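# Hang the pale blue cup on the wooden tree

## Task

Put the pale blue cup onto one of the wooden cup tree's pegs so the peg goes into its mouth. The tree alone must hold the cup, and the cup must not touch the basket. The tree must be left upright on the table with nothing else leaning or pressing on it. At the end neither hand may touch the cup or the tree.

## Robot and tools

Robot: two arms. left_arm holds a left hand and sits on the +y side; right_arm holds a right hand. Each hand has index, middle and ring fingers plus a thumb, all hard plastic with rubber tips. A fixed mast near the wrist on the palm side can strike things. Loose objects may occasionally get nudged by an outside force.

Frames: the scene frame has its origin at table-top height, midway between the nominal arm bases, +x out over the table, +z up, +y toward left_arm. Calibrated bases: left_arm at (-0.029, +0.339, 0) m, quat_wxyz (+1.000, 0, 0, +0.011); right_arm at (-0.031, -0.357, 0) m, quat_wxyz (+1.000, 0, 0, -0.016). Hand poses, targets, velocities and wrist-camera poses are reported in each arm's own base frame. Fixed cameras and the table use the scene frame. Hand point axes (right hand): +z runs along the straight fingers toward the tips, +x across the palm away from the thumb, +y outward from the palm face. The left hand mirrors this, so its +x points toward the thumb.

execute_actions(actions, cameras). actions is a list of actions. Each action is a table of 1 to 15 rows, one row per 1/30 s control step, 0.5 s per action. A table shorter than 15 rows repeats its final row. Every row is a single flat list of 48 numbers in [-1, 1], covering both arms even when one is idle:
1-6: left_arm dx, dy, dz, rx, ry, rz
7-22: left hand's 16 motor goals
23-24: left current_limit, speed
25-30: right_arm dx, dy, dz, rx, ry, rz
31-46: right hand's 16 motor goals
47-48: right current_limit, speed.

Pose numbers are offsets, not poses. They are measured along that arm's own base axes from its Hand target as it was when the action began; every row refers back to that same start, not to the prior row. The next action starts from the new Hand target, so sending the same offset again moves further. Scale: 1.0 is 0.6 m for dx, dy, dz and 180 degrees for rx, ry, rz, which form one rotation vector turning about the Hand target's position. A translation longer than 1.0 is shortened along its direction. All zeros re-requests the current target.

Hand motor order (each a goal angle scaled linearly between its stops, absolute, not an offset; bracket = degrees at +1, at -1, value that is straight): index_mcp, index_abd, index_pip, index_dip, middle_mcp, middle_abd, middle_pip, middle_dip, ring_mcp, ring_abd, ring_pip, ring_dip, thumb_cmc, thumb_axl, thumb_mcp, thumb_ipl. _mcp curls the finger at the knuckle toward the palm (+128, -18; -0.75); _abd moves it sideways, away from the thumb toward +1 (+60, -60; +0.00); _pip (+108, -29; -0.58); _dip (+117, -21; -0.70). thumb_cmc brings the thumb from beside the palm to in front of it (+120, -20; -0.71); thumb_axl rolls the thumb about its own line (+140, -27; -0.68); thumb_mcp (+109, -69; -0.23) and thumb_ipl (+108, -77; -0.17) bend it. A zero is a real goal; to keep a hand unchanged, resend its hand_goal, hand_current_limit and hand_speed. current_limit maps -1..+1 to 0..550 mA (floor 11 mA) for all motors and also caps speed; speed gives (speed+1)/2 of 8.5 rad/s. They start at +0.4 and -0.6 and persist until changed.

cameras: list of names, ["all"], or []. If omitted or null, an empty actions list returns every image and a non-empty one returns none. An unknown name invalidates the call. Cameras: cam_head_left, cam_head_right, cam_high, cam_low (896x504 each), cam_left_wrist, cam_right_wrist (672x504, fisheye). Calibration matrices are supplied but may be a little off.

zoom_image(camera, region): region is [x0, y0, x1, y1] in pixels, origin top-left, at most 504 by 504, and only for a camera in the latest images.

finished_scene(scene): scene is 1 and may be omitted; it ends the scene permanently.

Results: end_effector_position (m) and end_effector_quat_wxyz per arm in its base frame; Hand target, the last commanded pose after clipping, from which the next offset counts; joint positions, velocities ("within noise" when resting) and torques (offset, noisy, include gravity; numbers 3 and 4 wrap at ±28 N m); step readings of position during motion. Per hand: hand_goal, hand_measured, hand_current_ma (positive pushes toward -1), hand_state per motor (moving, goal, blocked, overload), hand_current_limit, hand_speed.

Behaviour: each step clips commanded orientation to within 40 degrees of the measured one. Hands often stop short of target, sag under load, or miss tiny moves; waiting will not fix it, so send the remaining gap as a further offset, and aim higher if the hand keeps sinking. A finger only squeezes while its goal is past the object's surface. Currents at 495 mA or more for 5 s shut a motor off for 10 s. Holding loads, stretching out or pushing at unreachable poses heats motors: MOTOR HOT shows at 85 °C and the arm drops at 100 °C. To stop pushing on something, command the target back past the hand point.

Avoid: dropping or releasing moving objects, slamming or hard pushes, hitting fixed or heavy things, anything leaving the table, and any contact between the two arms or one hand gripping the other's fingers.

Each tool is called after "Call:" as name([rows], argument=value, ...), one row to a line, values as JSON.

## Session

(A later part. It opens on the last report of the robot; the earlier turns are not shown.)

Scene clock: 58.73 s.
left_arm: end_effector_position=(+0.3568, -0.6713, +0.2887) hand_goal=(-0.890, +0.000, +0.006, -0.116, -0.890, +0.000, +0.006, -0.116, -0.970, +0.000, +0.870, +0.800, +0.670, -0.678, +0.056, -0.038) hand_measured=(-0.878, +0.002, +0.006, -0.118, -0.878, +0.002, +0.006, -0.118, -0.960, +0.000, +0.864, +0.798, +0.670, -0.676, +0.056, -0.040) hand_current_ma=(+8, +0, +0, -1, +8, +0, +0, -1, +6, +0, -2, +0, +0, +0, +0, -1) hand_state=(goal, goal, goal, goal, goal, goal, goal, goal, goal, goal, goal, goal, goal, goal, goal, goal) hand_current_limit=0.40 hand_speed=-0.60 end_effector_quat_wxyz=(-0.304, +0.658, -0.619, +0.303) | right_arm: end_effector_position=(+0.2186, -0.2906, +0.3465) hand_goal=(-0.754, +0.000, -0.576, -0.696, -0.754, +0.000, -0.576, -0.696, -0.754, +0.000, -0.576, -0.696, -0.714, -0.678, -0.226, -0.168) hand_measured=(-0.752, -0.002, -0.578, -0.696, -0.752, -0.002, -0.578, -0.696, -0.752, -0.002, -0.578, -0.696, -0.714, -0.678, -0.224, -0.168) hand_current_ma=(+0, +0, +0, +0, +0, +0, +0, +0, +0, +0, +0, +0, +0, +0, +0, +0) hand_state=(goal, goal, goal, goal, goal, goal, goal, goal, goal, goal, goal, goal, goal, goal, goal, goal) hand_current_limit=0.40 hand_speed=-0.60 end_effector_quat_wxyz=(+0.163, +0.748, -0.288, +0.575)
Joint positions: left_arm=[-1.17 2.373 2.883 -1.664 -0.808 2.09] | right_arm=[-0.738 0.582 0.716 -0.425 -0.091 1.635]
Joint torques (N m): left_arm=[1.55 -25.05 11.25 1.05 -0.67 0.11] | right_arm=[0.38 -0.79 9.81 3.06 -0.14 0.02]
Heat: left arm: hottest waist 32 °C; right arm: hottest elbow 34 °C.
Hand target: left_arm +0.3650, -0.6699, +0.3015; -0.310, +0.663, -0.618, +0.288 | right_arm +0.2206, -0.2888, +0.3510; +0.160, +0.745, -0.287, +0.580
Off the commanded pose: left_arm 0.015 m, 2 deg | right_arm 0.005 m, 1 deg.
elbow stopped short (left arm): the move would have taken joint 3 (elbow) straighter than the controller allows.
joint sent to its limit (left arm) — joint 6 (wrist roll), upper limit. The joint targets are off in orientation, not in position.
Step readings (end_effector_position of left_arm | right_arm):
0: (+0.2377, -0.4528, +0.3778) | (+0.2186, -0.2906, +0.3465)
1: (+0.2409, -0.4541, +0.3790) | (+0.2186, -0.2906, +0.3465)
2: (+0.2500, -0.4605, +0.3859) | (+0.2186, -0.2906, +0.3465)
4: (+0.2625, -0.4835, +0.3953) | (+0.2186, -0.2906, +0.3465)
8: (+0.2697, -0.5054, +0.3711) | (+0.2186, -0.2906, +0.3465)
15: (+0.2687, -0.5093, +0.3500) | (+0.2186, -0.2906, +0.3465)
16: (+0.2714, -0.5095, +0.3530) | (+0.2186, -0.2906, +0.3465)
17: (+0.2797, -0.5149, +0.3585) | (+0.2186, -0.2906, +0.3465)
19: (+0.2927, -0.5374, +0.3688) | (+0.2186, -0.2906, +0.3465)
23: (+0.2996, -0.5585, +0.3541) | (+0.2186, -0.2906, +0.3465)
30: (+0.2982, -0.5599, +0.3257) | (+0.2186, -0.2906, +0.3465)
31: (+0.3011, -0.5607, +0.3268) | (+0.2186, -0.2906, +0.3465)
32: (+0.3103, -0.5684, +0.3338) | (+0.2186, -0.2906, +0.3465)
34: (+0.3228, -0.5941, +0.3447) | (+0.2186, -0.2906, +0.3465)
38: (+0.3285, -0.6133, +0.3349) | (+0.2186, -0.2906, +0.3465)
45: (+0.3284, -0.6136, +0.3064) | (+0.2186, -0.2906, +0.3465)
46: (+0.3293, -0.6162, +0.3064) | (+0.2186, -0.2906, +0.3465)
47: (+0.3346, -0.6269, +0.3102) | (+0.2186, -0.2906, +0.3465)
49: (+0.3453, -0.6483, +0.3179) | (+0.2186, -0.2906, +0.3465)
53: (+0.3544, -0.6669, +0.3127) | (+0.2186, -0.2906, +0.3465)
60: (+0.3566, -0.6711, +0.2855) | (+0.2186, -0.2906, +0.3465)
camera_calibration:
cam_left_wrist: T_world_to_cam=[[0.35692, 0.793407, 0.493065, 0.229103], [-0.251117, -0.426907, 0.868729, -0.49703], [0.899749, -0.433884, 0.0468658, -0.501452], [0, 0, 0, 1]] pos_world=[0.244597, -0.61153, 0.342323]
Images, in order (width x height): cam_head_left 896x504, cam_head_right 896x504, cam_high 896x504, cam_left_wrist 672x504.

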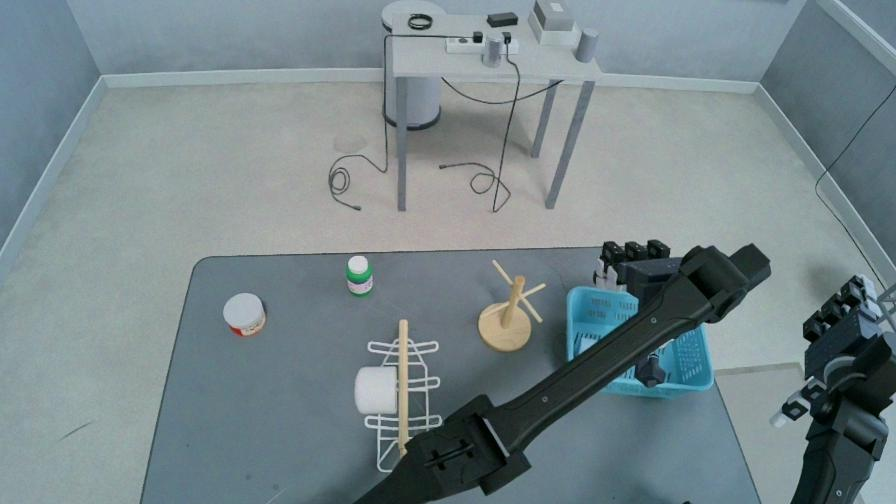

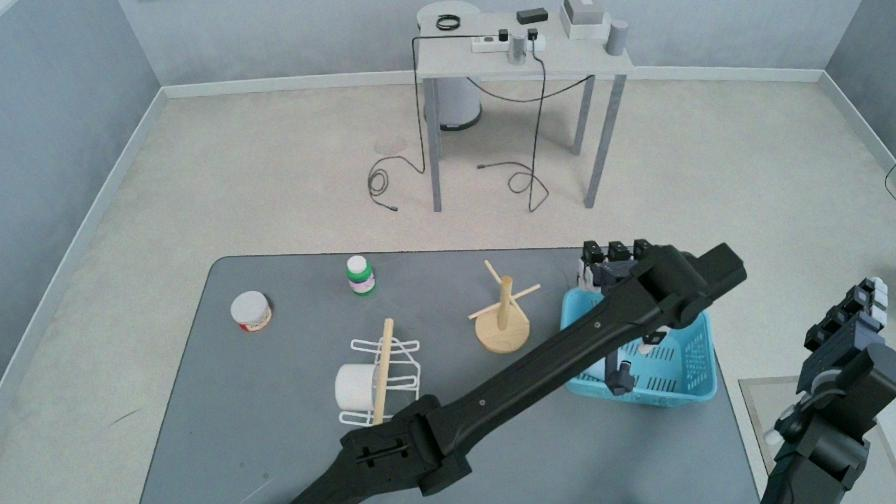

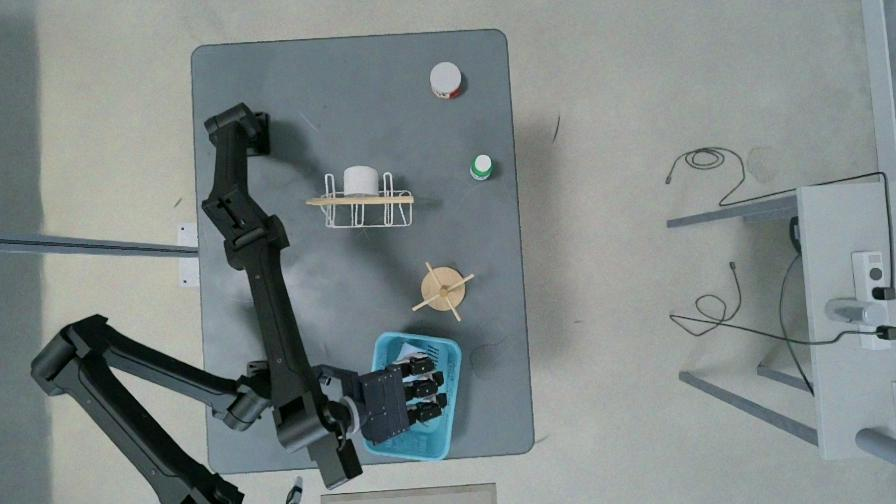

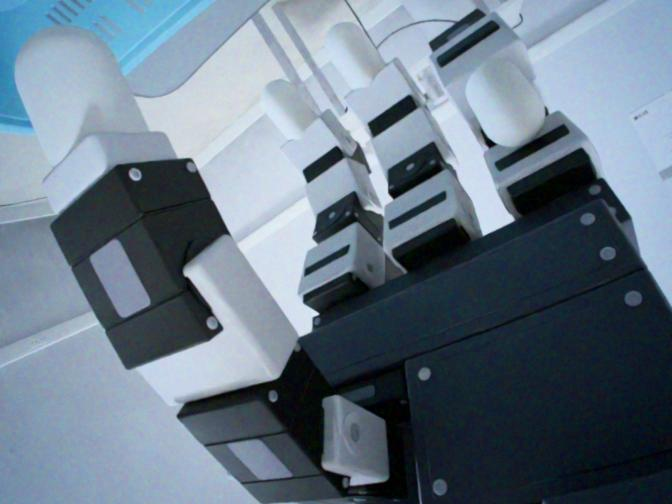

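Call:
zoom_image(camera="cam_high", region=[330, 310, 490, 470])

Call:
zoom_image(camera="cam_head_right", region=[540, 220, 740, 420])

Scaled by 3.150 from the camera's 896x504 image, which has a finer 1280x720 frame.

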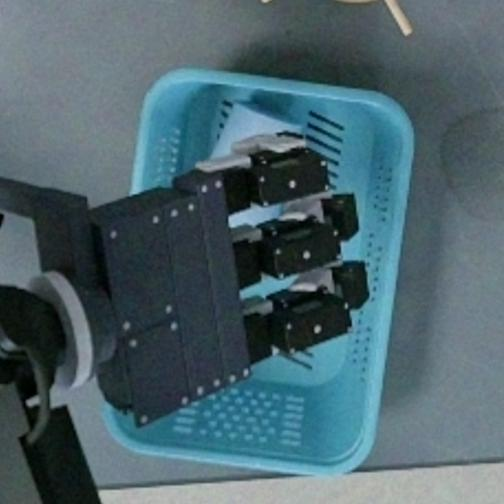

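Scaled by 2.520 from the camera's 896x504 image, which has a finer 1280x720 frame.

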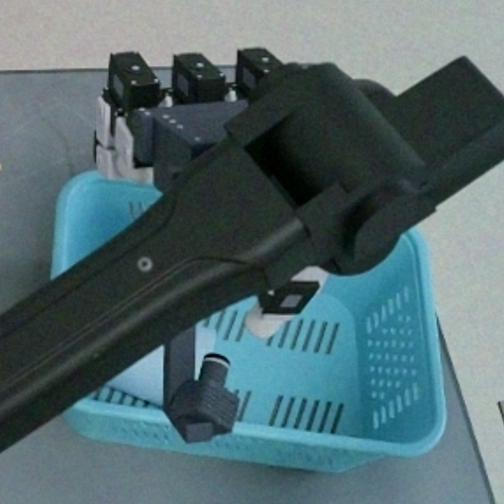

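Call:
execute_actions([
  [[0.0083,-0.004,-0.05,0,0,0,-0.89,0,0.007,-0.116,-0.89,0,0.007,-0.116,-0.97,0,0.87,0.8,0.671,-0.678,0.056,-0.038,0.4,-0.6,0,0,0,0,0,0,-0.754,0,-0.576,-0.696,-0.754,0,-0.576,-0.696,-0.754,0,-0.576,-0.696,-0.714,-0.678,-0.226,-0.168,0.4,-0.6]],
  [[0.0083,-0.004,-0.05,0,0,0,-0.89,0,0.007,-0.116,-0.89,0,0.007,-0.116,-0.97,0,0.87,0.8,0.671,-0.678,0.056,-0.038,0.4,-0.6,0,0,0,0,0,0,-0.754,0,-0.576,-0.696,-0.754,0,-0.576,-0.696,-0.754,0,-0.576,-0.696,-0.714,-0.678,-0.226,-0.168,0.4,-0.6]],
  [[0.0083,-0.004,-0.05,0,0,0,-0.89,0,0.007,-0.116,-0.89,0,0.007,-0.116,-0.97,0,0.87,0.8,0.671,-0.678,0.056,-0.038,0.4,-0.6,0,0,0,0,0,0,-0.754,0,-0.576,-0.696,-0.754,0,-0.576,-0.696,-0.754,0,-0.576,-0.696,-0.714,-0.678,-0.226,-0.168,0.4,-0.6]],
], cameras=["cam_high","cam_low","cam_head_right","cam_left_wrist"])

Scene clock: 63.73 s.
left_arm: end_effector_position=(+0.3721, -0.6813, +0.1817) hand_goal=(-0.890, +0.000, +0.006, -0.116, -0.890, +0.000, +0.006, -0.116, -0.970, +0.000, +0.870, +0.800, +0.670, -0.678, +0.056, -0.038) hand_measured=(-0.878, +0.002, +0.006, -0.118, -0.880, +0.002, +0.006, -0.118, -0.960, +0.000, +0.864, +0.798, +0.670, -0.676, +0.056, -0.040) hand_current_ma=(+8, +0, +0, -1, +7, +0, +0, -1, +6, +0, -2, +0, +0, +0, +0, -1) hand_state=(goal, goal, goal, goal, goal, goal, goal, goal, goal, goal, goal, goal, goal, goal, goal, goal) hand_current_limit=0.40 hand_speed=-0.60 end_effector_quat_wxyz=(-0.317, +0.657, -0.629, +0.269) | right_arm: end_effector_position=(+0.2186, -0.2906, +0.3465) hand_goal=(-0.754, +0.000, -0.576, -0.696, -0.754, +0.000, -0.576, -0.696, -0.754, +0.000, -0.576, -0.696, -0.714, -0.678, -0.226, -0.168) hand_measured=(-0.752, -0.002, -0.578, -0.696, -0.752, -0.002, -0.578, -0.696, -0.752, -0.002, -0.578, -0.696, -0.714, -0.678, -0.224, -0.168) hand_current_ma=(+0, +0, +0, +0, +0, +0, +0, +0, +0, +0, +0, +0, +0, +0, +0, +0) hand_state=(goal, goal, goal, goal, goal, goal, goal, goal, goal, goal, goal, goal, goal, goal, goal, goal) hand_current_limit=0.40 hand_speed=-0.60 end_effector_quat_wxyz=(+0.163, +0.748, -0.288, +0.575)
Joint positions: left_arm=[-1.155 2.341 2.54 -1.427 -0.803 2.089] | right_arm=[-0.738 0.582 0.716 -0.425 -0.091 1.635]
Joint torques (N m): left_arm=[1.38 -28.86 8.17 1.58 -0.65 0.05] | right_arm=[0.38 -0.44 9.78 3.02 -0.15 0.03]
Heat: left arm: hottest waist 32 °C; right arm: hottest elbow 35 °C.
Hand target: left_arm +0.3800, -0.6772, +0.2116; -0.310, +0.663, -0.618, +0.288 | right_arm +0.2206, -0.2888, +0.3510; +0.160, +0.745, -0.287, +0.580
Off the commanded pose: left_arm 0.031 m, 3 deg | right_arm 0.005 m, 1 deg.
elbow stopped short (left arm): the move would have taken joint 3 (elbow) straighter than the controller allows.
Step readings (end_effector_position of left_arm | right_arm):
0: (+0.3568, -0.6713, +0.2887) | (+0.2186, -0.2906, +0.3465)
1: (+0.3570, -0.6712, +0.2880) | (+0.2186, -0.2906, +0.3465)
2: (+0.3579, -0.6705, +0.2876) | (+0.2186, -0.2906, +0.3465)
4: (+0.3585, -0.6700, +0.2858) | (+0.2186, -0.2906, +0.3465)
8: (+0.3598, -0.6703, +0.2797) | (+0.2186, -0.2906, +0.3465)
15: (+0.3602, -0.6713, +0.2723) | (+0.2186, -0.2906, +0.3465)
16: (+0.3610, -0.6717, +0.2688) | (+0.2186, -0.2906, +0.3465)
17: (+0.3625, -0.6723, +0.2666) | (+0.2186, -0.2906, +0.3465)
19: (+0.3644, -0.6745, +0.2560) | (+0.2186, -0.2906, +0.3465)
23: (+0.3663, -0.6770, +0.2267) | (+0.2186, -0.2906, +0.3465)
30: (+0.3670, -0.6790, +0.2086) | (+0.2186, -0.2906, +0.3465)
31: (+0.3681, -0.6796, +0.2049) | (+0.2186, -0.2906, +0.3465)
32: (+0.3694, -0.6803, +0.2047) | (+0.2186, -0.2906, +0.3465)
34: (+0.3705, -0.6799, +0.1971) | (+0.2186, -0.2906, +0.3465)
38: (+0.3717, -0.6806, +0.1846) | (+0.2186, -0.2906, +0.3465)
45: (+0.3721, -0.6811, +0.1793) | (+0.2186, -0.2906, +0.3465)
camera_calibration:
cam_left_wrist: T_world_to_cam=[[0.364141, 0.76463, 0.531735, 0.254954], [-0.216092, -0.485988, 0.84683, -0.453871], [0.905928, -0.423269, -0.0117382, -0.498955], [0, 0, 0, 1]] pos_world=[0.2611, -0.626714, 0.242927]
Images, in order (width x height): cam_head_right 896x504, cam_high 896x504, cam_low 896x504, cam_left_wrist 672x504.

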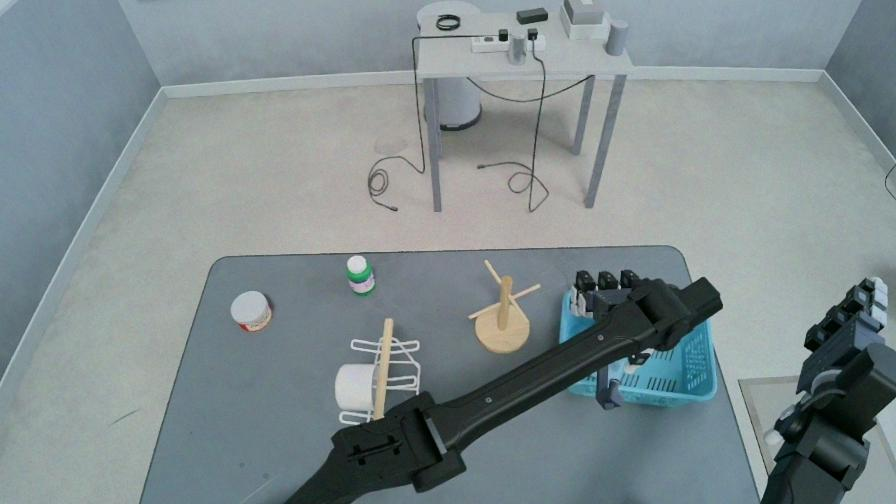

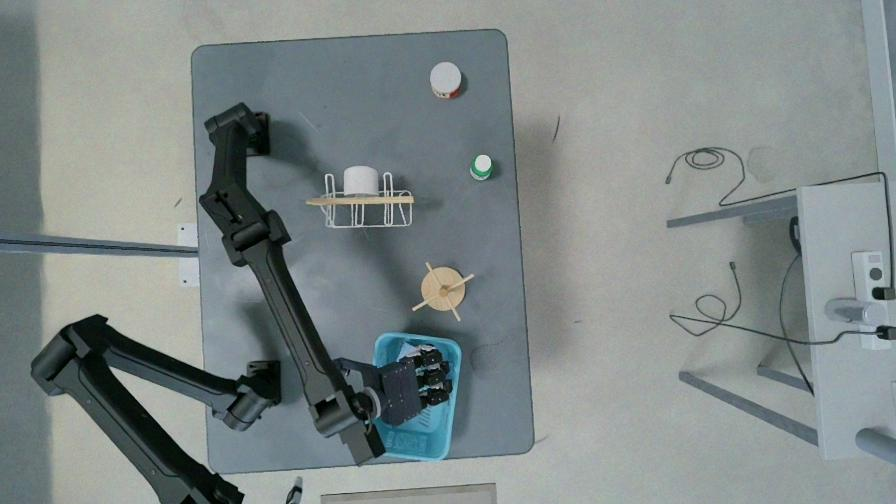

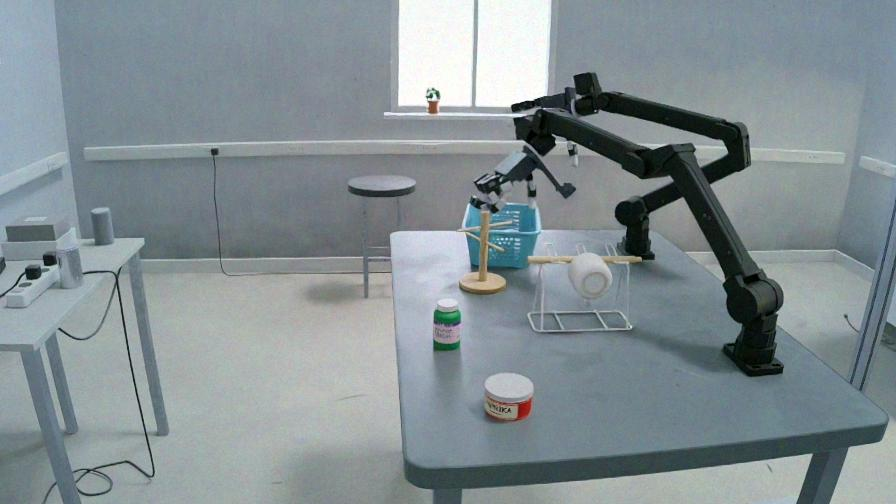

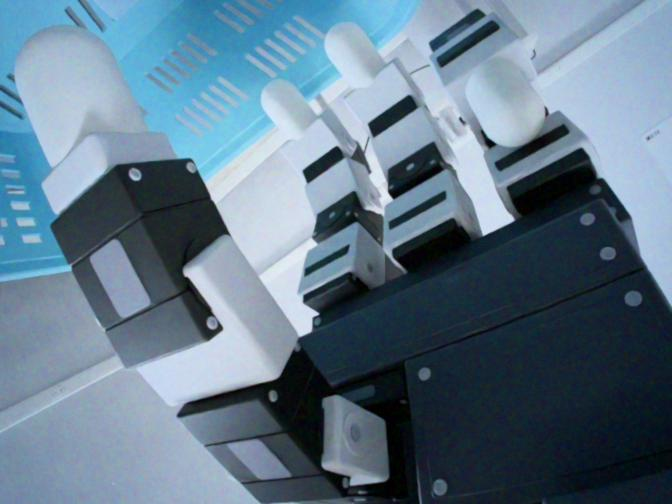

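Call:
zoom_image(camera="cam_high", region=[350, 320, 480, 450])

Call:
zoom_image(camera="cam_head_right", region=[540, 250, 740, 430])

Call:
zoom_image(camera="cam_low", region=[430, 120, 600, 290])

Scaled by 3.877 from the camera's 896x504 image, which has a finer 1280x720 frame.

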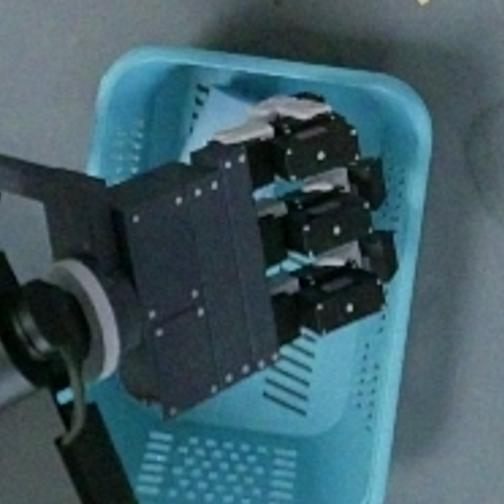

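Scaled by 2.520 from the camera's 896x504 image, which has a finer 1280x720 frame.

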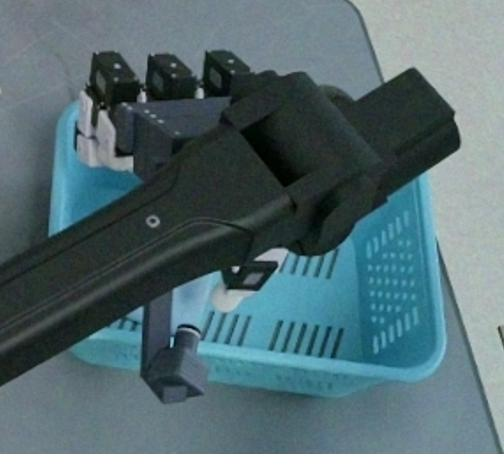

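Scaled by 2.965 from the camera's 896x504 image, which has a finer 1280x720 frame.

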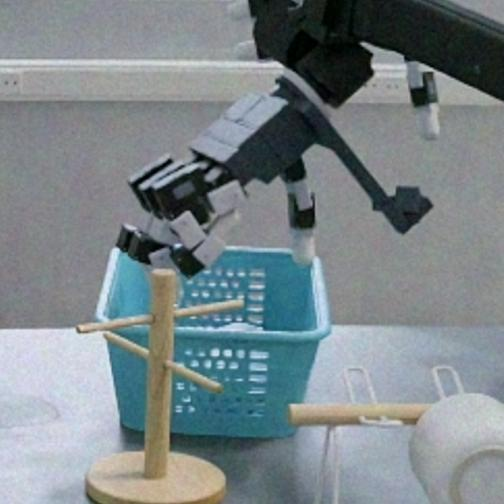

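Call:
execute_actions([
  [[0,0.004,-0.05,0,0,0,-0.89,0,0.007,-0.116,-0.89,0,0.007,-0.116,-0.97,0,0.87,0.8,0.671,-0.678,0.056,-0.038,0.4,-0.6,0,0,0,0,0,0,-0.754,0,-0.576,-0.696,-0.754,0,-0.576,-0.696,-0.754,0,-0.576,-0.696,-0.714,-0.678,-0.226,-0.168,0.4,-0.6]],
  [[0,0.003,-0.05,0,0,0,-0.89,0,0.007,-0.116,-0.89,0,0.007,-0.116,-0.97,0,0.87,0.8,0.671,-0.678,0.056,-0.038,0.4,-0.6,0,0,0,0,0,0,-0.754,0,-0.576,-0.696,-0.754,0,-0.576,-0.696,-0.754,0,-0.576,-0.696,-0.714,-0.678,-0.226,-0.168,0.4,-0.6]],
], cameras=["cam_high","cam_low","cam_head_right","cam_left_wrist"])

Scene clock: 67.07 s.
left_arm: end_effector_position=(+0.3730, -0.6763, +0.1358) hand_goal=(-0.890, +0.000, +0.006, -0.116, -0.890, +0.000, +0.006, -0.116, -0.970, +0.000, +0.870, +0.800, +0.670, -0.678, +0.056, -0.038) hand_measured=(-0.880, +0.002, +0.006, -0.118, -0.880, +0.002, +0.006, -0.118, -0.972, +0.002, +0.872, +0.796, +0.670, -0.676, +0.056, -0.040) hand_current_ma=(+7, +0, +0, -1, +6, +0, +0, -1, +0, +0, +0, -1, +0, +0, +0, -1) hand_state=(goal, goal, goal, goal, goal, goal, goal, goal, goal, goal, goal, goal, goal, goal, goal, goal) hand_current_limit=0.40 hand_speed=-0.60 end_effector_quat_wxyz=(-0.315, +0.658, -0.625, +0.278) | right_arm: end_effector_position=(+0.2186, -0.2906, +0.3465) hand_goal=(-0.754, +0.000, -0.576, -0.696, -0.754, +0.000, -0.576, -0.696, -0.754, +0.000, -0.576, -0.696, -0.714, -0.678, -0.226, -0.168) hand_measured=(-0.752, -0.002, -0.578, -0.696, -0.752, -0.002, -0.578, -0.696, -0.752, -0.002, -0.578, -0.696, -0.714, -0.678, -0.224, -0.168) hand_current_ma=(+0, +0, +0, +0, +0, +0, +0, +0, +0, +0, +0, +0, +0, +0, +0, +0) hand_state=(goal, goal, goal, goal, goal, goal, goal, goal, goal, goal, goal, goal, goal, goal, goal, goal) hand_current_limit=0.40 hand_speed=-0.60 end_effector_quat_wxyz=(+0.163, +0.748, -0.288, +0.575)
Joint positions: left_arm=[-1.152 2.27 2.286 -1.221 -0.806 2.094] | right_arm=[-0.738 0.582 0.716 -0.425 -0.091 1.635]
Joint torques (N m): left_arm=[1.26 -27.63 7.77 1.7 -0.46 0.1] | right_arm=[0.38 -0.44 9.83 3.14 -0.13 0.01]
Heat: left arm: hottest waist 32 °C; right arm: hottest elbow 35 °C.
Hand target: left_arm +0.3800, -0.6731, +0.1515; -0.310, +0.663, -0.618, +0.288 | right_arm +0.2206, -0.2888, +0.3510; +0.160, +0.745, -0.287, +0.580
Off the commanded pose: left_arm 0.018 m, 2 deg | right_arm 0.005 m, 1 deg.
Step readings (end_effector_position of left_arm | right_arm):
0: (+0.3721, -0.6813, +0.1817) | (+0.2186, -0.2906, +0.3465)
1: (+0.3723, -0.6811, +0.1773) | (+0.2186, -0.2906, +0.3465)
2: (+0.3725, -0.6810, +0.1764) | (+0.2186, -0.2906, +0.3465)
4: (+0.3716, -0.6775, +0.1683) | (+0.2186, -0.2906, +0.3465)
8: (+0.3711, -0.6770, +0.1559) | (+0.2186, -0.2906, +0.3465)
15: (+0.3714, -0.6779, +0.1535) | (+0.2186, -0.2906, +0.3465)
16: (+0.3718, -0.6777, +0.1499) | (+0.2186, -0.2906, +0.3465)
17: (+0.3722, -0.6784, +0.1492) | (+0.2186, -0.2906, +0.3465)
19: (+0.3716, -0.6758, +0.1412) | (+0.2186, -0.2906, +0.3465)
23: (+0.3724, -0.6749, +0.1351) | (+0.2186, -0.2906, +0.3465)
30: (+0.3730, -0.6763, +0.1358) | (+0.2186, -0.2906, +0.3465)
camera_calibration:
cam_left_wrist: T_world_to_cam=[[0.357257, 0.773547, 0.523442, 0.285035], [-0.226188, -0.472092, 0.852038, -0.399994], [0.906204, -0.422793, 0.00630863, -0.50043], [0, 0, 0, 1]] pos_world=[0.261188, -0.6209, 0.194768]
Images, in order (width x height): cam_head_right 896x504, cam_high 896x504, cam_low 896x504, cam_left_wrist 672x504.

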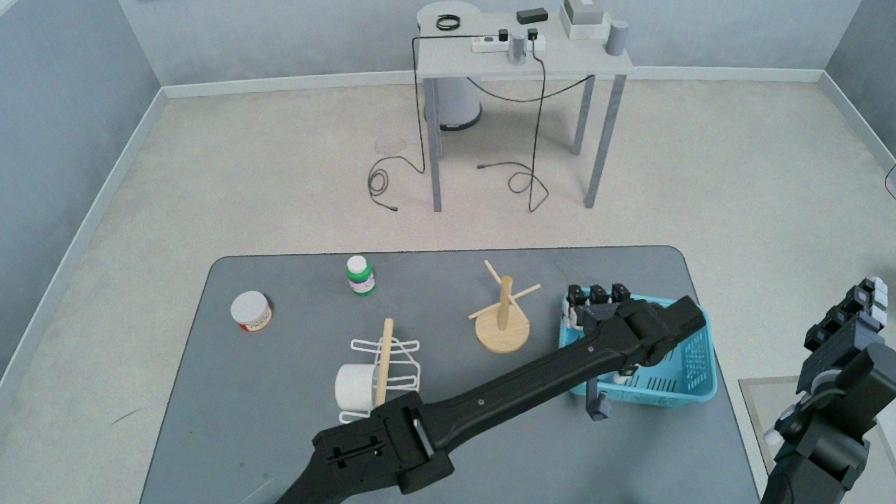

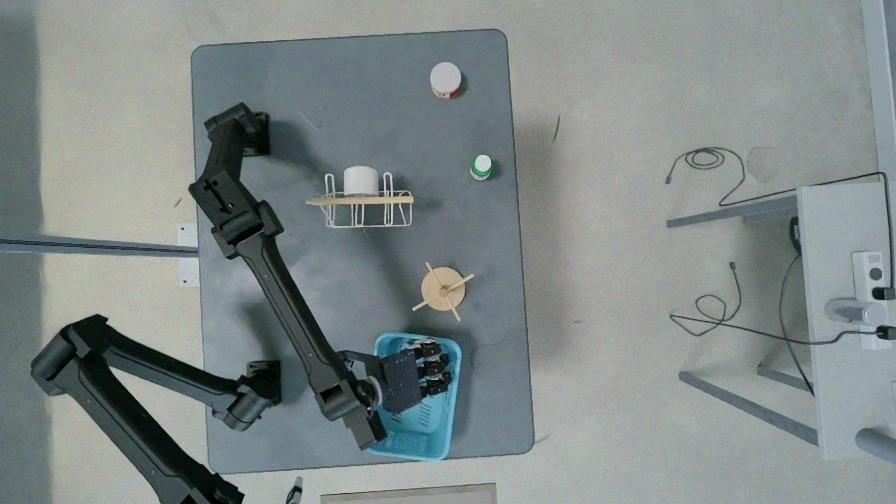

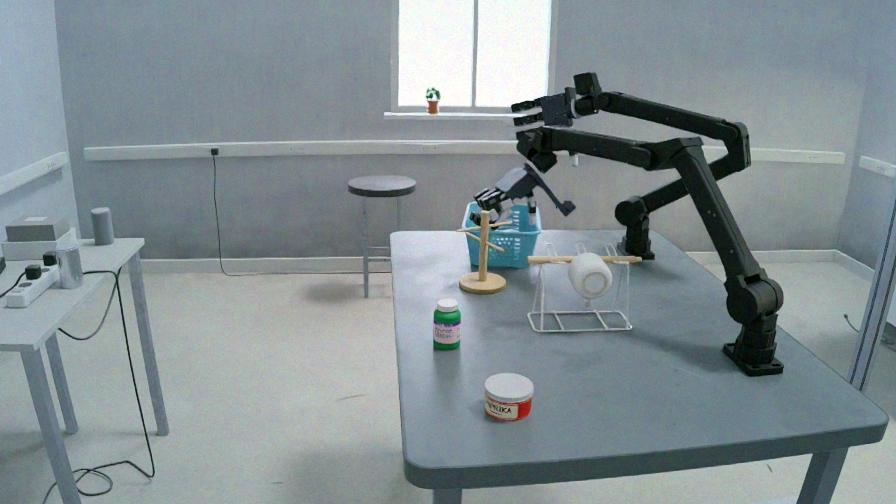

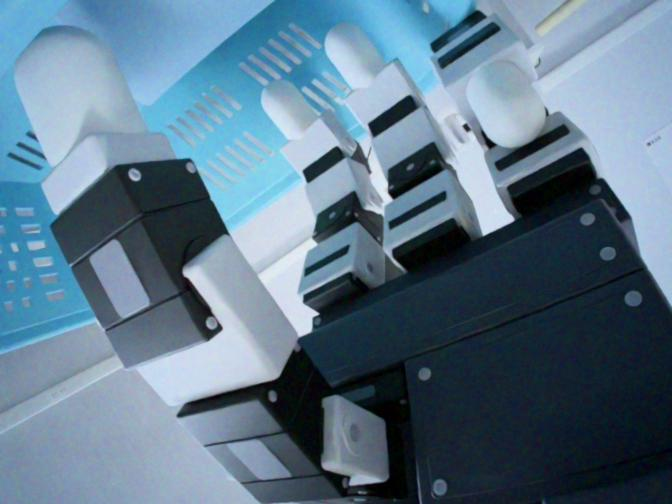

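Call:
execute_actions([
  [[0,0.002,-0.05,0,0,0,-0.89,0,0.007,-0.116,-0.89,0,0.007,-0.116,-0.97,0,0.87,0.8,0.671,-0.678,0.056,-0.038,0.4,-0.6,0,0,0,0,0,0,-0.754,0,-0.576,-0.696,-0.754,0,-0.576,-0.696,-0.754,0,-0.576,-0.696,-0.714,-0.678,-0.226,-0.168,0.4,-0.6]],
  [[0,0.002,-0.035,0,0,0,-0.89,0,0.007,-0.116,-0.89,0,0.007,-0.116,-0.97,0,0.87,0.8,0.671,-0.678,0.056,-0.038,0.4,-0.6,0,0,0,0,0,0,-0.754,0,-0.576,-0.696,-0.754,0,-0.576,-0.696,-0.754,0,-0.576,-0.696,-0.714,-0.678,-0.226,-0.168,0.4,-0.6]],
], cameras=["cam_high","cam_low","cam_head_right","cam_left_wrist"])

Call:
zoom_image(camera="cam_low", region=[430, 150, 590, 290])

Call:
zoom_image(camera="cam_high", region=[350, 320, 480, 450])

Scene clock: 69.03 s.
left_arm: end_effector_position=(+0.3762, -0.6762, +0.1318) hand_goal=(-0.890, +0.000, +0.006, -0.116, -0.890, +0.000, +0.006, -0.116, -0.970, +0.000, +0.870, +0.800, +0.670, -0.678, +0.056, -0.038) hand_measured=(-0.880, +0.002, +0.006, -0.118, -0.880, +0.002, +0.006, -0.118, -0.998, +0.004, +0.874, +0.794, +0.670, -0.676, +0.056, -0.040) hand_current_ma=(+7, +0, +0, -1, +6, +0, +0, -1, -34, +1, +2, -3, +0, +0, +0, -1) hand_state=(goal, goal, goal, goal, goal, goal, goal, goal, blocked, goal, goal, goal, goal, goal, goal, goal) hand_current_limit=0.40 hand_speed=-0.60 end_effector_quat_wxyz=(-0.310, +0.661, -0.610, +0.307) | right_arm: end_effector_position=(+0.2186, -0.2906, +0.3465) hand_goal=(-0.754, +0.000, -0.576, -0.696, -0.754, +0.000, -0.576, -0.696, -0.754, +0.000, -0.576, -0.696, -0.714, -0.678, -0.226, -0.168) hand_measured=(-0.752, -0.002, -0.578, -0.696, -0.752, -0.002, -0.578, -0.696, -0.752, -0.002, -0.578, -0.696, -0.714, -0.678, -0.224, -0.168) hand_current_ma=(+0, +0, +0, +0, +0, +0, +0, +0, +0, +0, +0, +0, +0, +0, +0, +0) hand_state=(goal, goal, goal, goal, goal, goal, goal, goal, goal, goal, goal, goal, goal, goal, goal, goal) hand_current_limit=0.40 hand_speed=-0.60 end_effector_quat_wxyz=(+0.163, +0.748, -0.288, +0.575)
Joint positions: left_arm=[-1.152 2.215 2.162 -1.085 -0.821 2.1] | right_arm=[-0.738 0.582 0.716 -0.425 -0.091 1.635]
Joint torques (N m): left_arm=[1.32 -23 6.5 1.81 0.18 0] | right_arm=[0.32 -0.73 9.81 3.06 -0.13 0.01]
Heat: left arm: hottest waist 32 °C; right arm: hottest elbow 35 °C.
Hand target: left_arm +0.3800, -0.6705, +0.1004; -0.310, +0.663, -0.618, +0.287 | right_arm +0.2206, -0.2888, +0.3510; +0.160, +0.745, -0.287, +0.580
Off the commanded pose: left_arm 0.032 m, 2 deg | right_arm 0.005 m, 1 deg.
Step readings (end_effector_position of left_arm | right_arm):
0: (+0.3730, -0.6763, +0.1358) | (+0.2186, -0.2906, +0.3465)
1: (+0.3731, -0.6762, +0.1323) | (+0.2186, -0.2906, +0.3465)
2: (+0.3744, -0.6763, +0.1331) | (+0.2186, -0.2906, +0.3465)
4: (+0.3747, -0.6754, +0.1330) | (+0.2186, -0.2906, +0.3465)
8: (+0.3747, -0.6757, +0.1330) | (+0.2186, -0.2906, +0.3465)
15: (+0.3748, -0.6759, +0.1332) | (+0.2186, -0.2906, +0.3465)
16: (+0.3749, -0.6757, +0.1308) | (+0.2186, -0.2906, +0.3465)
17: (+0.3759, -0.6759, +0.1311) | (+0.2186, -0.2906, +0.3465)
19: (+0.3760, -0.6760, +0.1322) | (+0.2186, -0.2906, +0.3465)
23: (+0.3762, -0.6762, +0.1318) | (+0.2186, -0.2906, +0.3465)
30: (+0.3762, -0.6762, +0.1318) | (+0.2186, -0.2906, +0.3465)
camera_calibration:
cam_left_wrist: T_world_to_cam=[[0.335237, 0.801006, 0.495989, 0.316322], [-0.258997, -0.427816, 0.865964, -0.355257], [0.905835, -0.418763, 0.0640389, -0.507936], [0, 0, 0, 1]] pos_world=[0.262053, -0.618065, 0.183275]
Images, in order (width x height): cam_head_right 896x504, cam_high 896x504, cam_low 896x504, cam_left_wrist 672x504.

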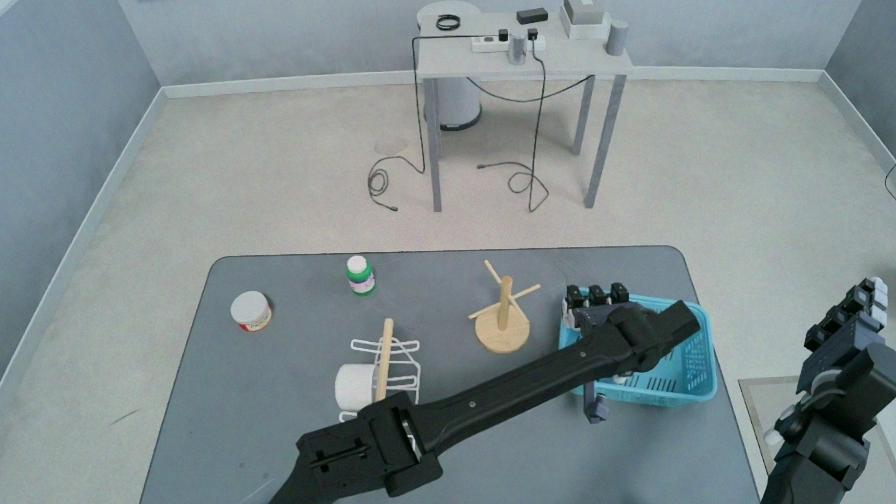

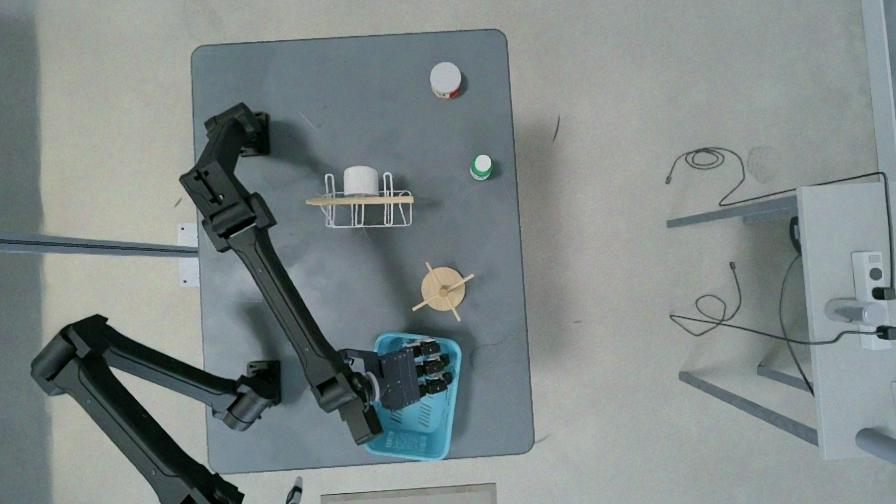

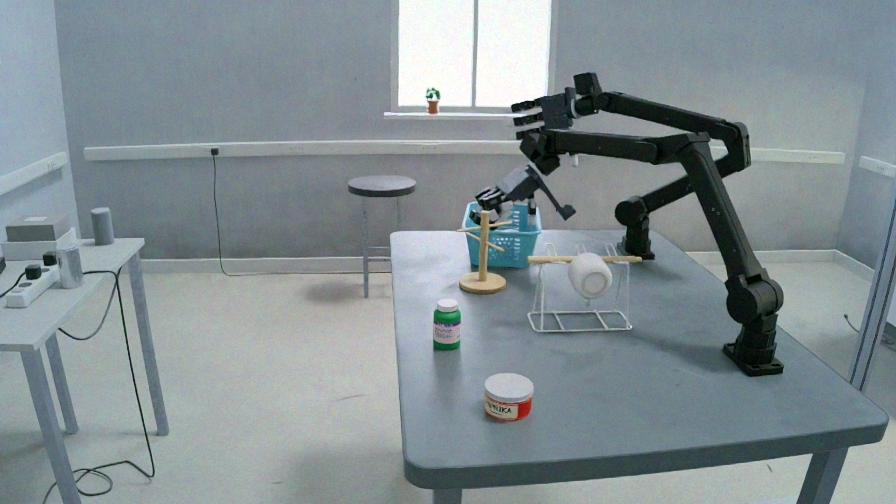

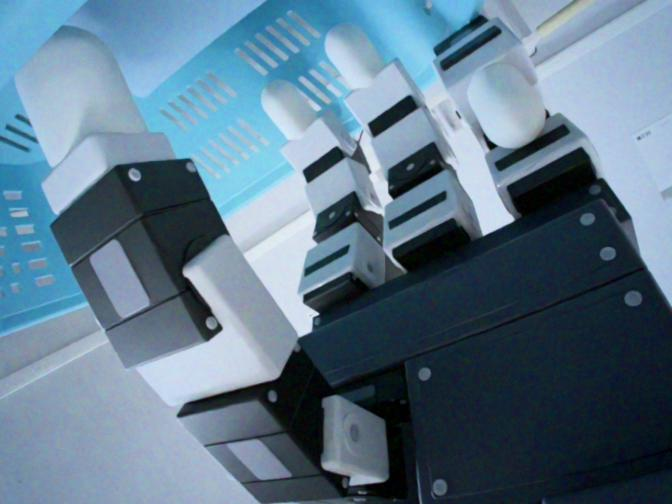

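Scaled by 3.150 from the camera's 896x504 image, which has a finer 1280x720 frame.

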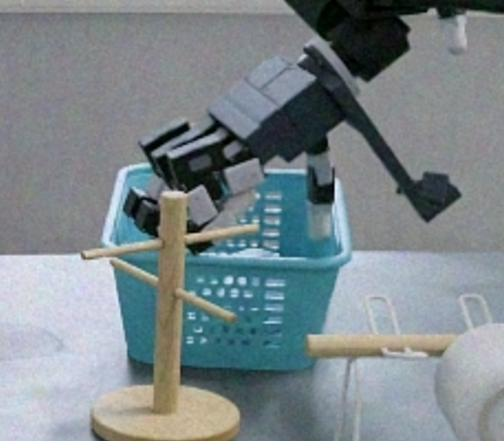

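Scaled by 3.877 from the camera's 896x504 image, which has a finer 1280x720 frame.

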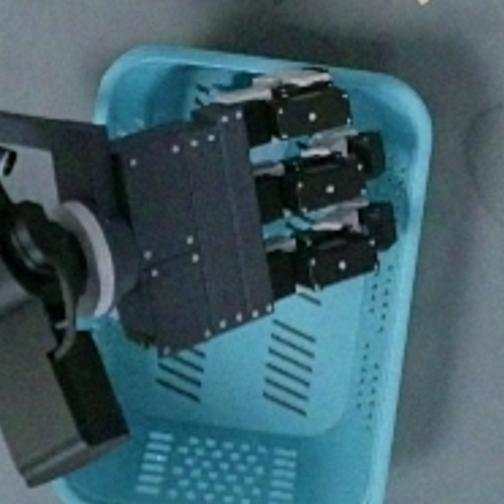

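Call:
zoom_image(camera="cam_low", region=[460, 180, 550, 250])

Call:
zoom_image(camera="cam_high", region=[395, 325, 465, 385])

Call:
zoom_image(camera="cam_head_right", region=[555, 275, 655, 355])

Scaled by 5.600 from the camera's 896x504 image, which has a finer 1280x720 frame.

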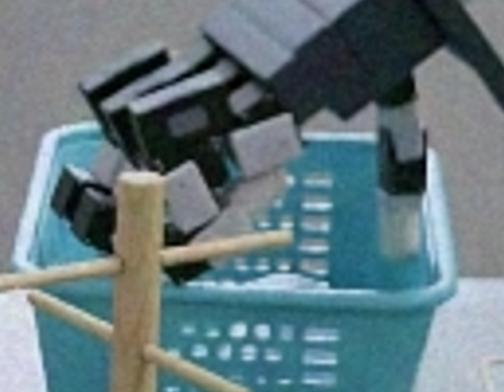

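Scaled by 7.200 from the camera's 896x504 image, which has a finer 1280x720 frame.

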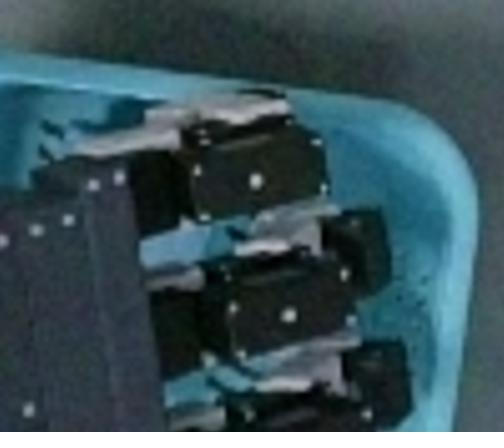

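Scaled by 5.040 from the camera's 896x504 image, which has a finer 1280x720 frame.

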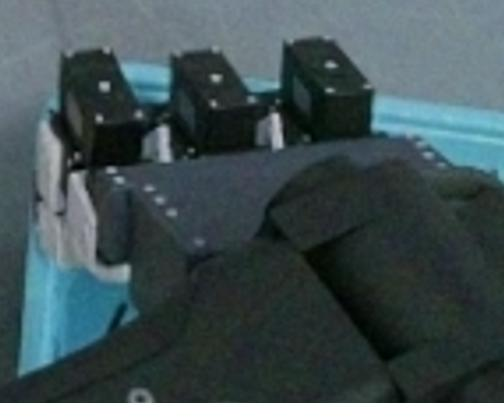

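Call:
execute_actions([
  [[0.0033,-0.0108,0.117,0,0,0,-0.89,0,0.007,-0.116,-0.89,0,0.007,-0.116,-0.97,0,0.87,0.8,0.671,-0.678,0.056,-0.038,0.4,-0.6,0,0,0,0,0,0,-0.754,0,-0.576,-0.696,-0.754,0,-0.576,-0.696,-0.754,0,-0.576,-0.696,-0.714,-0.678,-0.226,-0.168,0.4,-0.6]],
  [[0,0,0,0.0019,-0.0277,0.0167,-0.863,0,0.08,-0.145,-0.863,0,0.08,-0.145,-0.99,0,0.0,0.0,0.671,-0.678,0.079,-0.114,0.4,-0.6,0,0,0,0,0,0,-0.754,0,-0.576,-0.696,-0.754,0,-0.576,-0.696,-0.754,0,-0.576,-0.696,-0.714,-0.678,-0.226,-0.168,0.4,-0.6]],
  [[0,0,-0.03,0,0,0,-0.863,0,0.08,-0.145,-0.863,0,0.08,-0.145,-0.99,0,-0.98,-0.98,0.671,-0.678,0.079,-0.114,0.4,-0.6,0,0,0,0,0,0,-0.754,0,-0.576,-0.696,-0.754,0,-0.576,-0.696,-0.754,0,-0.576,-0.696,-0.714,-0.678,-0.226,-0.168,0.4,-0.6]],
], cameras=["cam_high","cam_low","cam_head_right","cam_left_wrist"])

Call:
zoom_image(camera="cam_low", region=[460, 160, 580, 260])

Call:
zoom_image(camera="cam_high", region=[350, 320, 480, 450])

Scene clock: 79.07 s.
left_arm: end_effector_position=(+0.3860, -0.6688, +0.1659) hand_goal=(-0.864, +0.000, +0.080, -0.146, -0.864, +0.000, +0.080, -0.146, -0.990, +0.000, -0.980, -0.980, +0.670, -0.678, +0.078, -0.114) hand_measured=(-0.858, +0.000, +0.078, -0.144, -0.858, +0.000, +0.078, -0.144, -0.978, +0.002, -0.970, -0.976, +0.668, -0.676, +0.076, -0.112) hand_current_ma=(+3, +0, -1, +1, +3, +0, +0, +1, +10, +0, +5, +1, +0, +0, +0, +1) hand_state=(goal, goal, goal, goal, goal, goal, goal, goal, goal, goal, goal, goal, goal, goal, goal, goal) hand_current_limit=0.40 hand_speed=-0.60 end_effector_quat_wxyz=(-0.347, +0.665, -0.587, +0.305) | right_arm: end_effector_position=(+0.2186, -0.2906, +0.3465) hand_goal=(-0.754, +0.000, -0.576, -0.696, -0.754, +0.000, -0.576, -0.696, -0.754, +0.000, -0.576, -0.696, -0.714, -0.678, -0.226, -0.168) hand_measured=(-0.752, -0.002, -0.578, -0.696, -0.752, -0.002, -0.578, -0.696, -0.752, -0.002, -0.578, -0.696, -0.714, -0.678, -0.224, -0.168) hand_current_ma=(+0, +0, +0, +0, +0, +0, +0, +0, +0, +0, +0, +0, +0, +0, +0, +0) hand_state=(goal, goal, goal, goal, goal, goal, goal, goal, goal, goal, goal, goal, goal, goal, goal, goal) hand_current_limit=0.40 hand_speed=-0.60 end_effector_quat_wxyz=(+0.163, +0.748, -0.288, +0.575)
Joint positions: left_arm=[-1.155 2.24 2.287 -1.231 -0.904 2.052] | right_arm=[-0.738 0.582 0.716 -0.425 -0.091 1.635]
Joint torques (N m): left_arm=[0.03 -24.18 8.42 1.73 -0.84 -0.07] | right_arm=[0.56 -0.62 9.81 3.07 -0.12 0]
Heat: left arm: hottest waist 32 °C; right arm: hottest elbow 36 °C.
Hand target: left_arm +0.3818, -0.6770, +0.1527; -0.346, +0.665, -0.588, +0.306 | right_arm +0.2206, -0.2888, +0.3510; +0.160, +0.745, -0.287, +0.580
Off the commanded pose: left_arm 0.016 m, 0 deg | right_arm 0.005 m, 1 deg.
Step readings (end_effector_position of left_arm | right_arm):
0: (+0.3762, -0.6762, +0.1318) | (+0.2186, -0.2906, +0.3465)
1: (+0.3757, -0.6754, +0.1376) | (+0.2186, -0.2906, +0.3465)
2: (+0.3723, -0.6729, +0.1393) | (+0.2186, -0.2906, +0.3465)
4: (+0.3699, -0.6702, +0.1480) | (+0.2186, -0.2906, +0.3465)
8: (+0.3706, -0.6718, +0.1675) | (+0.2186, -0.2906, +0.3465)
15: (+0.3709, -0.6725, +0.1746) | (+0.2186, -0.2906, +0.3465)
16: (+0.3750, -0.6703, +0.1760) | (+0.2186, -0.2906, +0.3465)
17: (+0.3811, -0.6671, +0.1779) | (+0.2186, -0.2906, +0.3465)
19: (+0.3846, -0.6659, +0.1794) | (+0.2186, -0.2906, +0.3465)
23: (+0.3852, -0.6668, +0.1798) | (+0.2186, -0.2906, +0.3465)
30: (+0.3854, -0.6674, +0.1799) | (+0.2186, -0.2906, +0.3465)
31: (+0.3856, -0.6676, +0.1783) | (+0.2186, -0.2906, +0.3465)
32: (+0.3862, -0.6685, +0.1763) | (+0.2186, -0.2906, +0.3465)
34: (+0.3868, -0.6697, +0.1729) | (+0.2186, -0.2906, +0.3465)
38: (+0.3858, -0.6682, +0.1659) | (+0.2186, -0.2906, +0.3465)
45: (+0.3860, -0.6688, +0.1659) | (+0.2186, -0.2906, +0.3465)
camera_calibration:
cam_left_wrist: T_world_to_cam=[[0.259896, 0.800723, 0.539719, 0.311761], [-0.278394, -0.473062, 0.835888, -0.396819], [0.924635, -0.367499, 0.0999696, -0.494904], [0, 0, 0, 1]] pos_world=[0.266108, -0.619231, 0.212909]
Images, in order (width x height): cam_head_right 896x504, cam_high 896x504, cam_low 896x504, cam_left_wrist 672x504.

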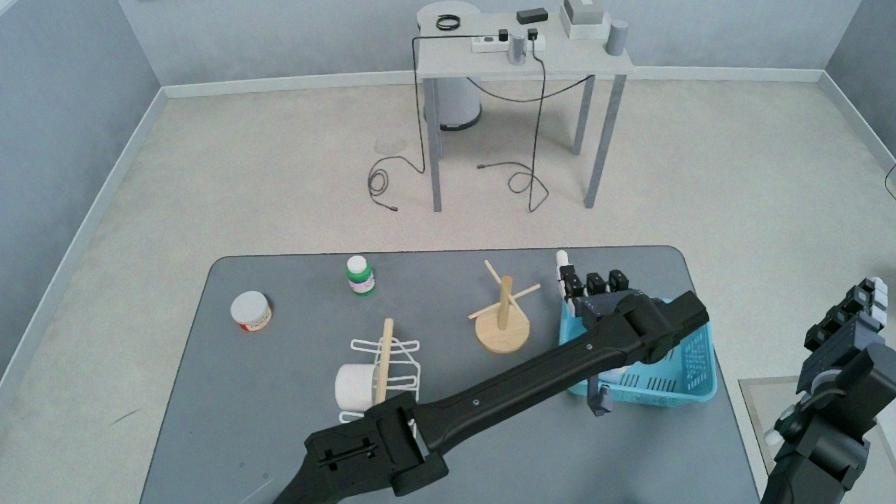

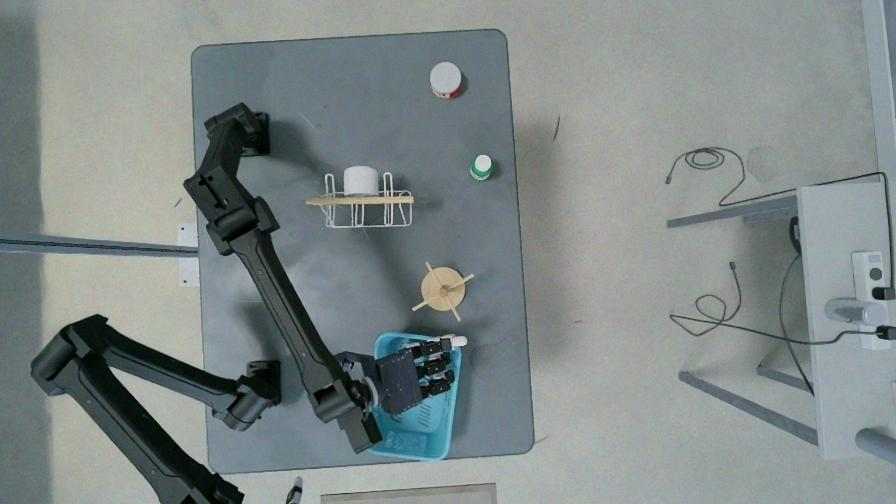

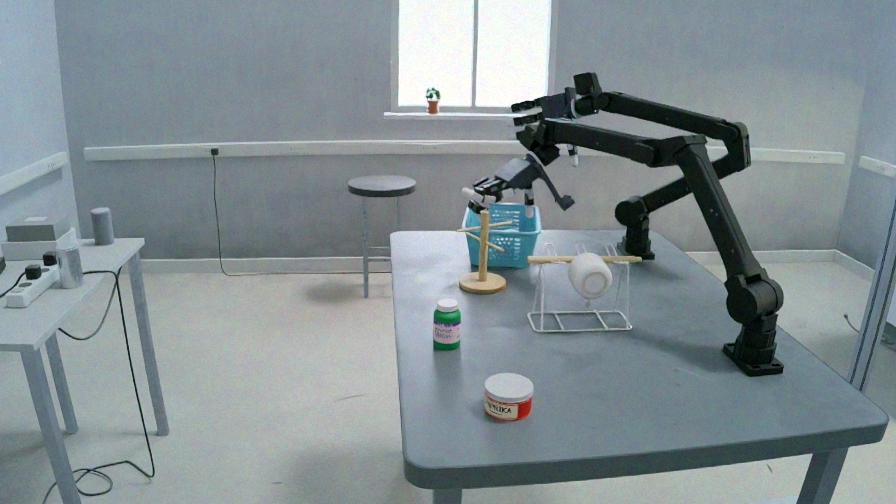

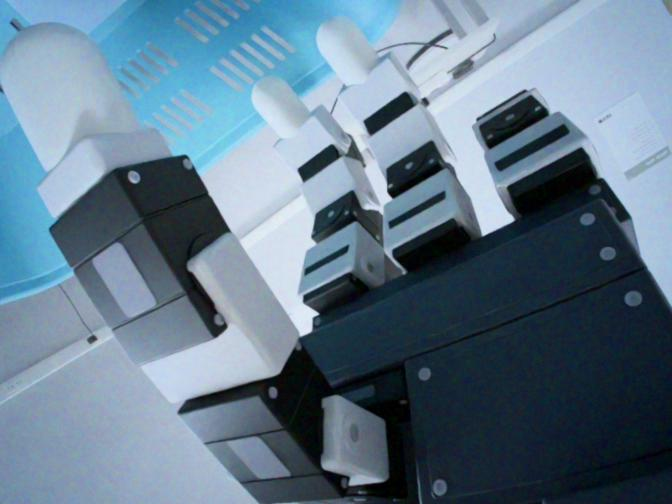

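Scaled by 4.200 from the camera's 896x504 image, which has a finer 1280x720 frame.

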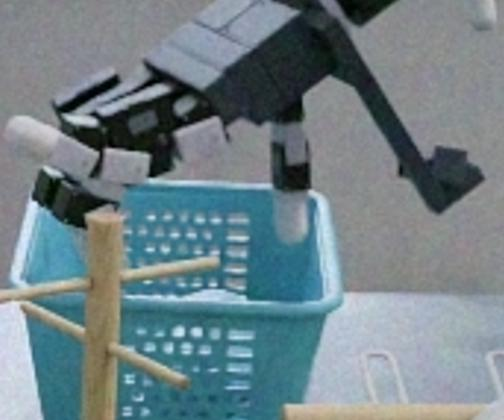

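Scaled by 3.877 from the camera's 896x504 image, which has a finer 1280x720 frame.

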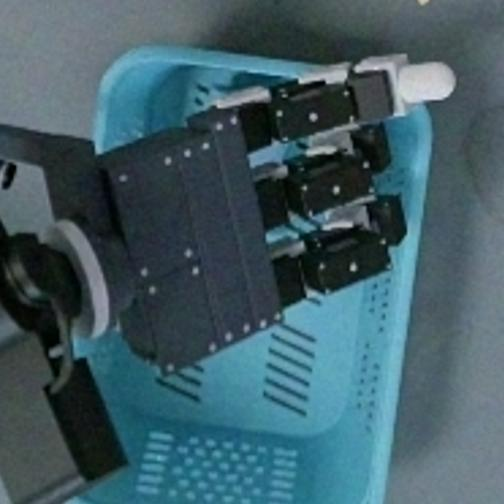

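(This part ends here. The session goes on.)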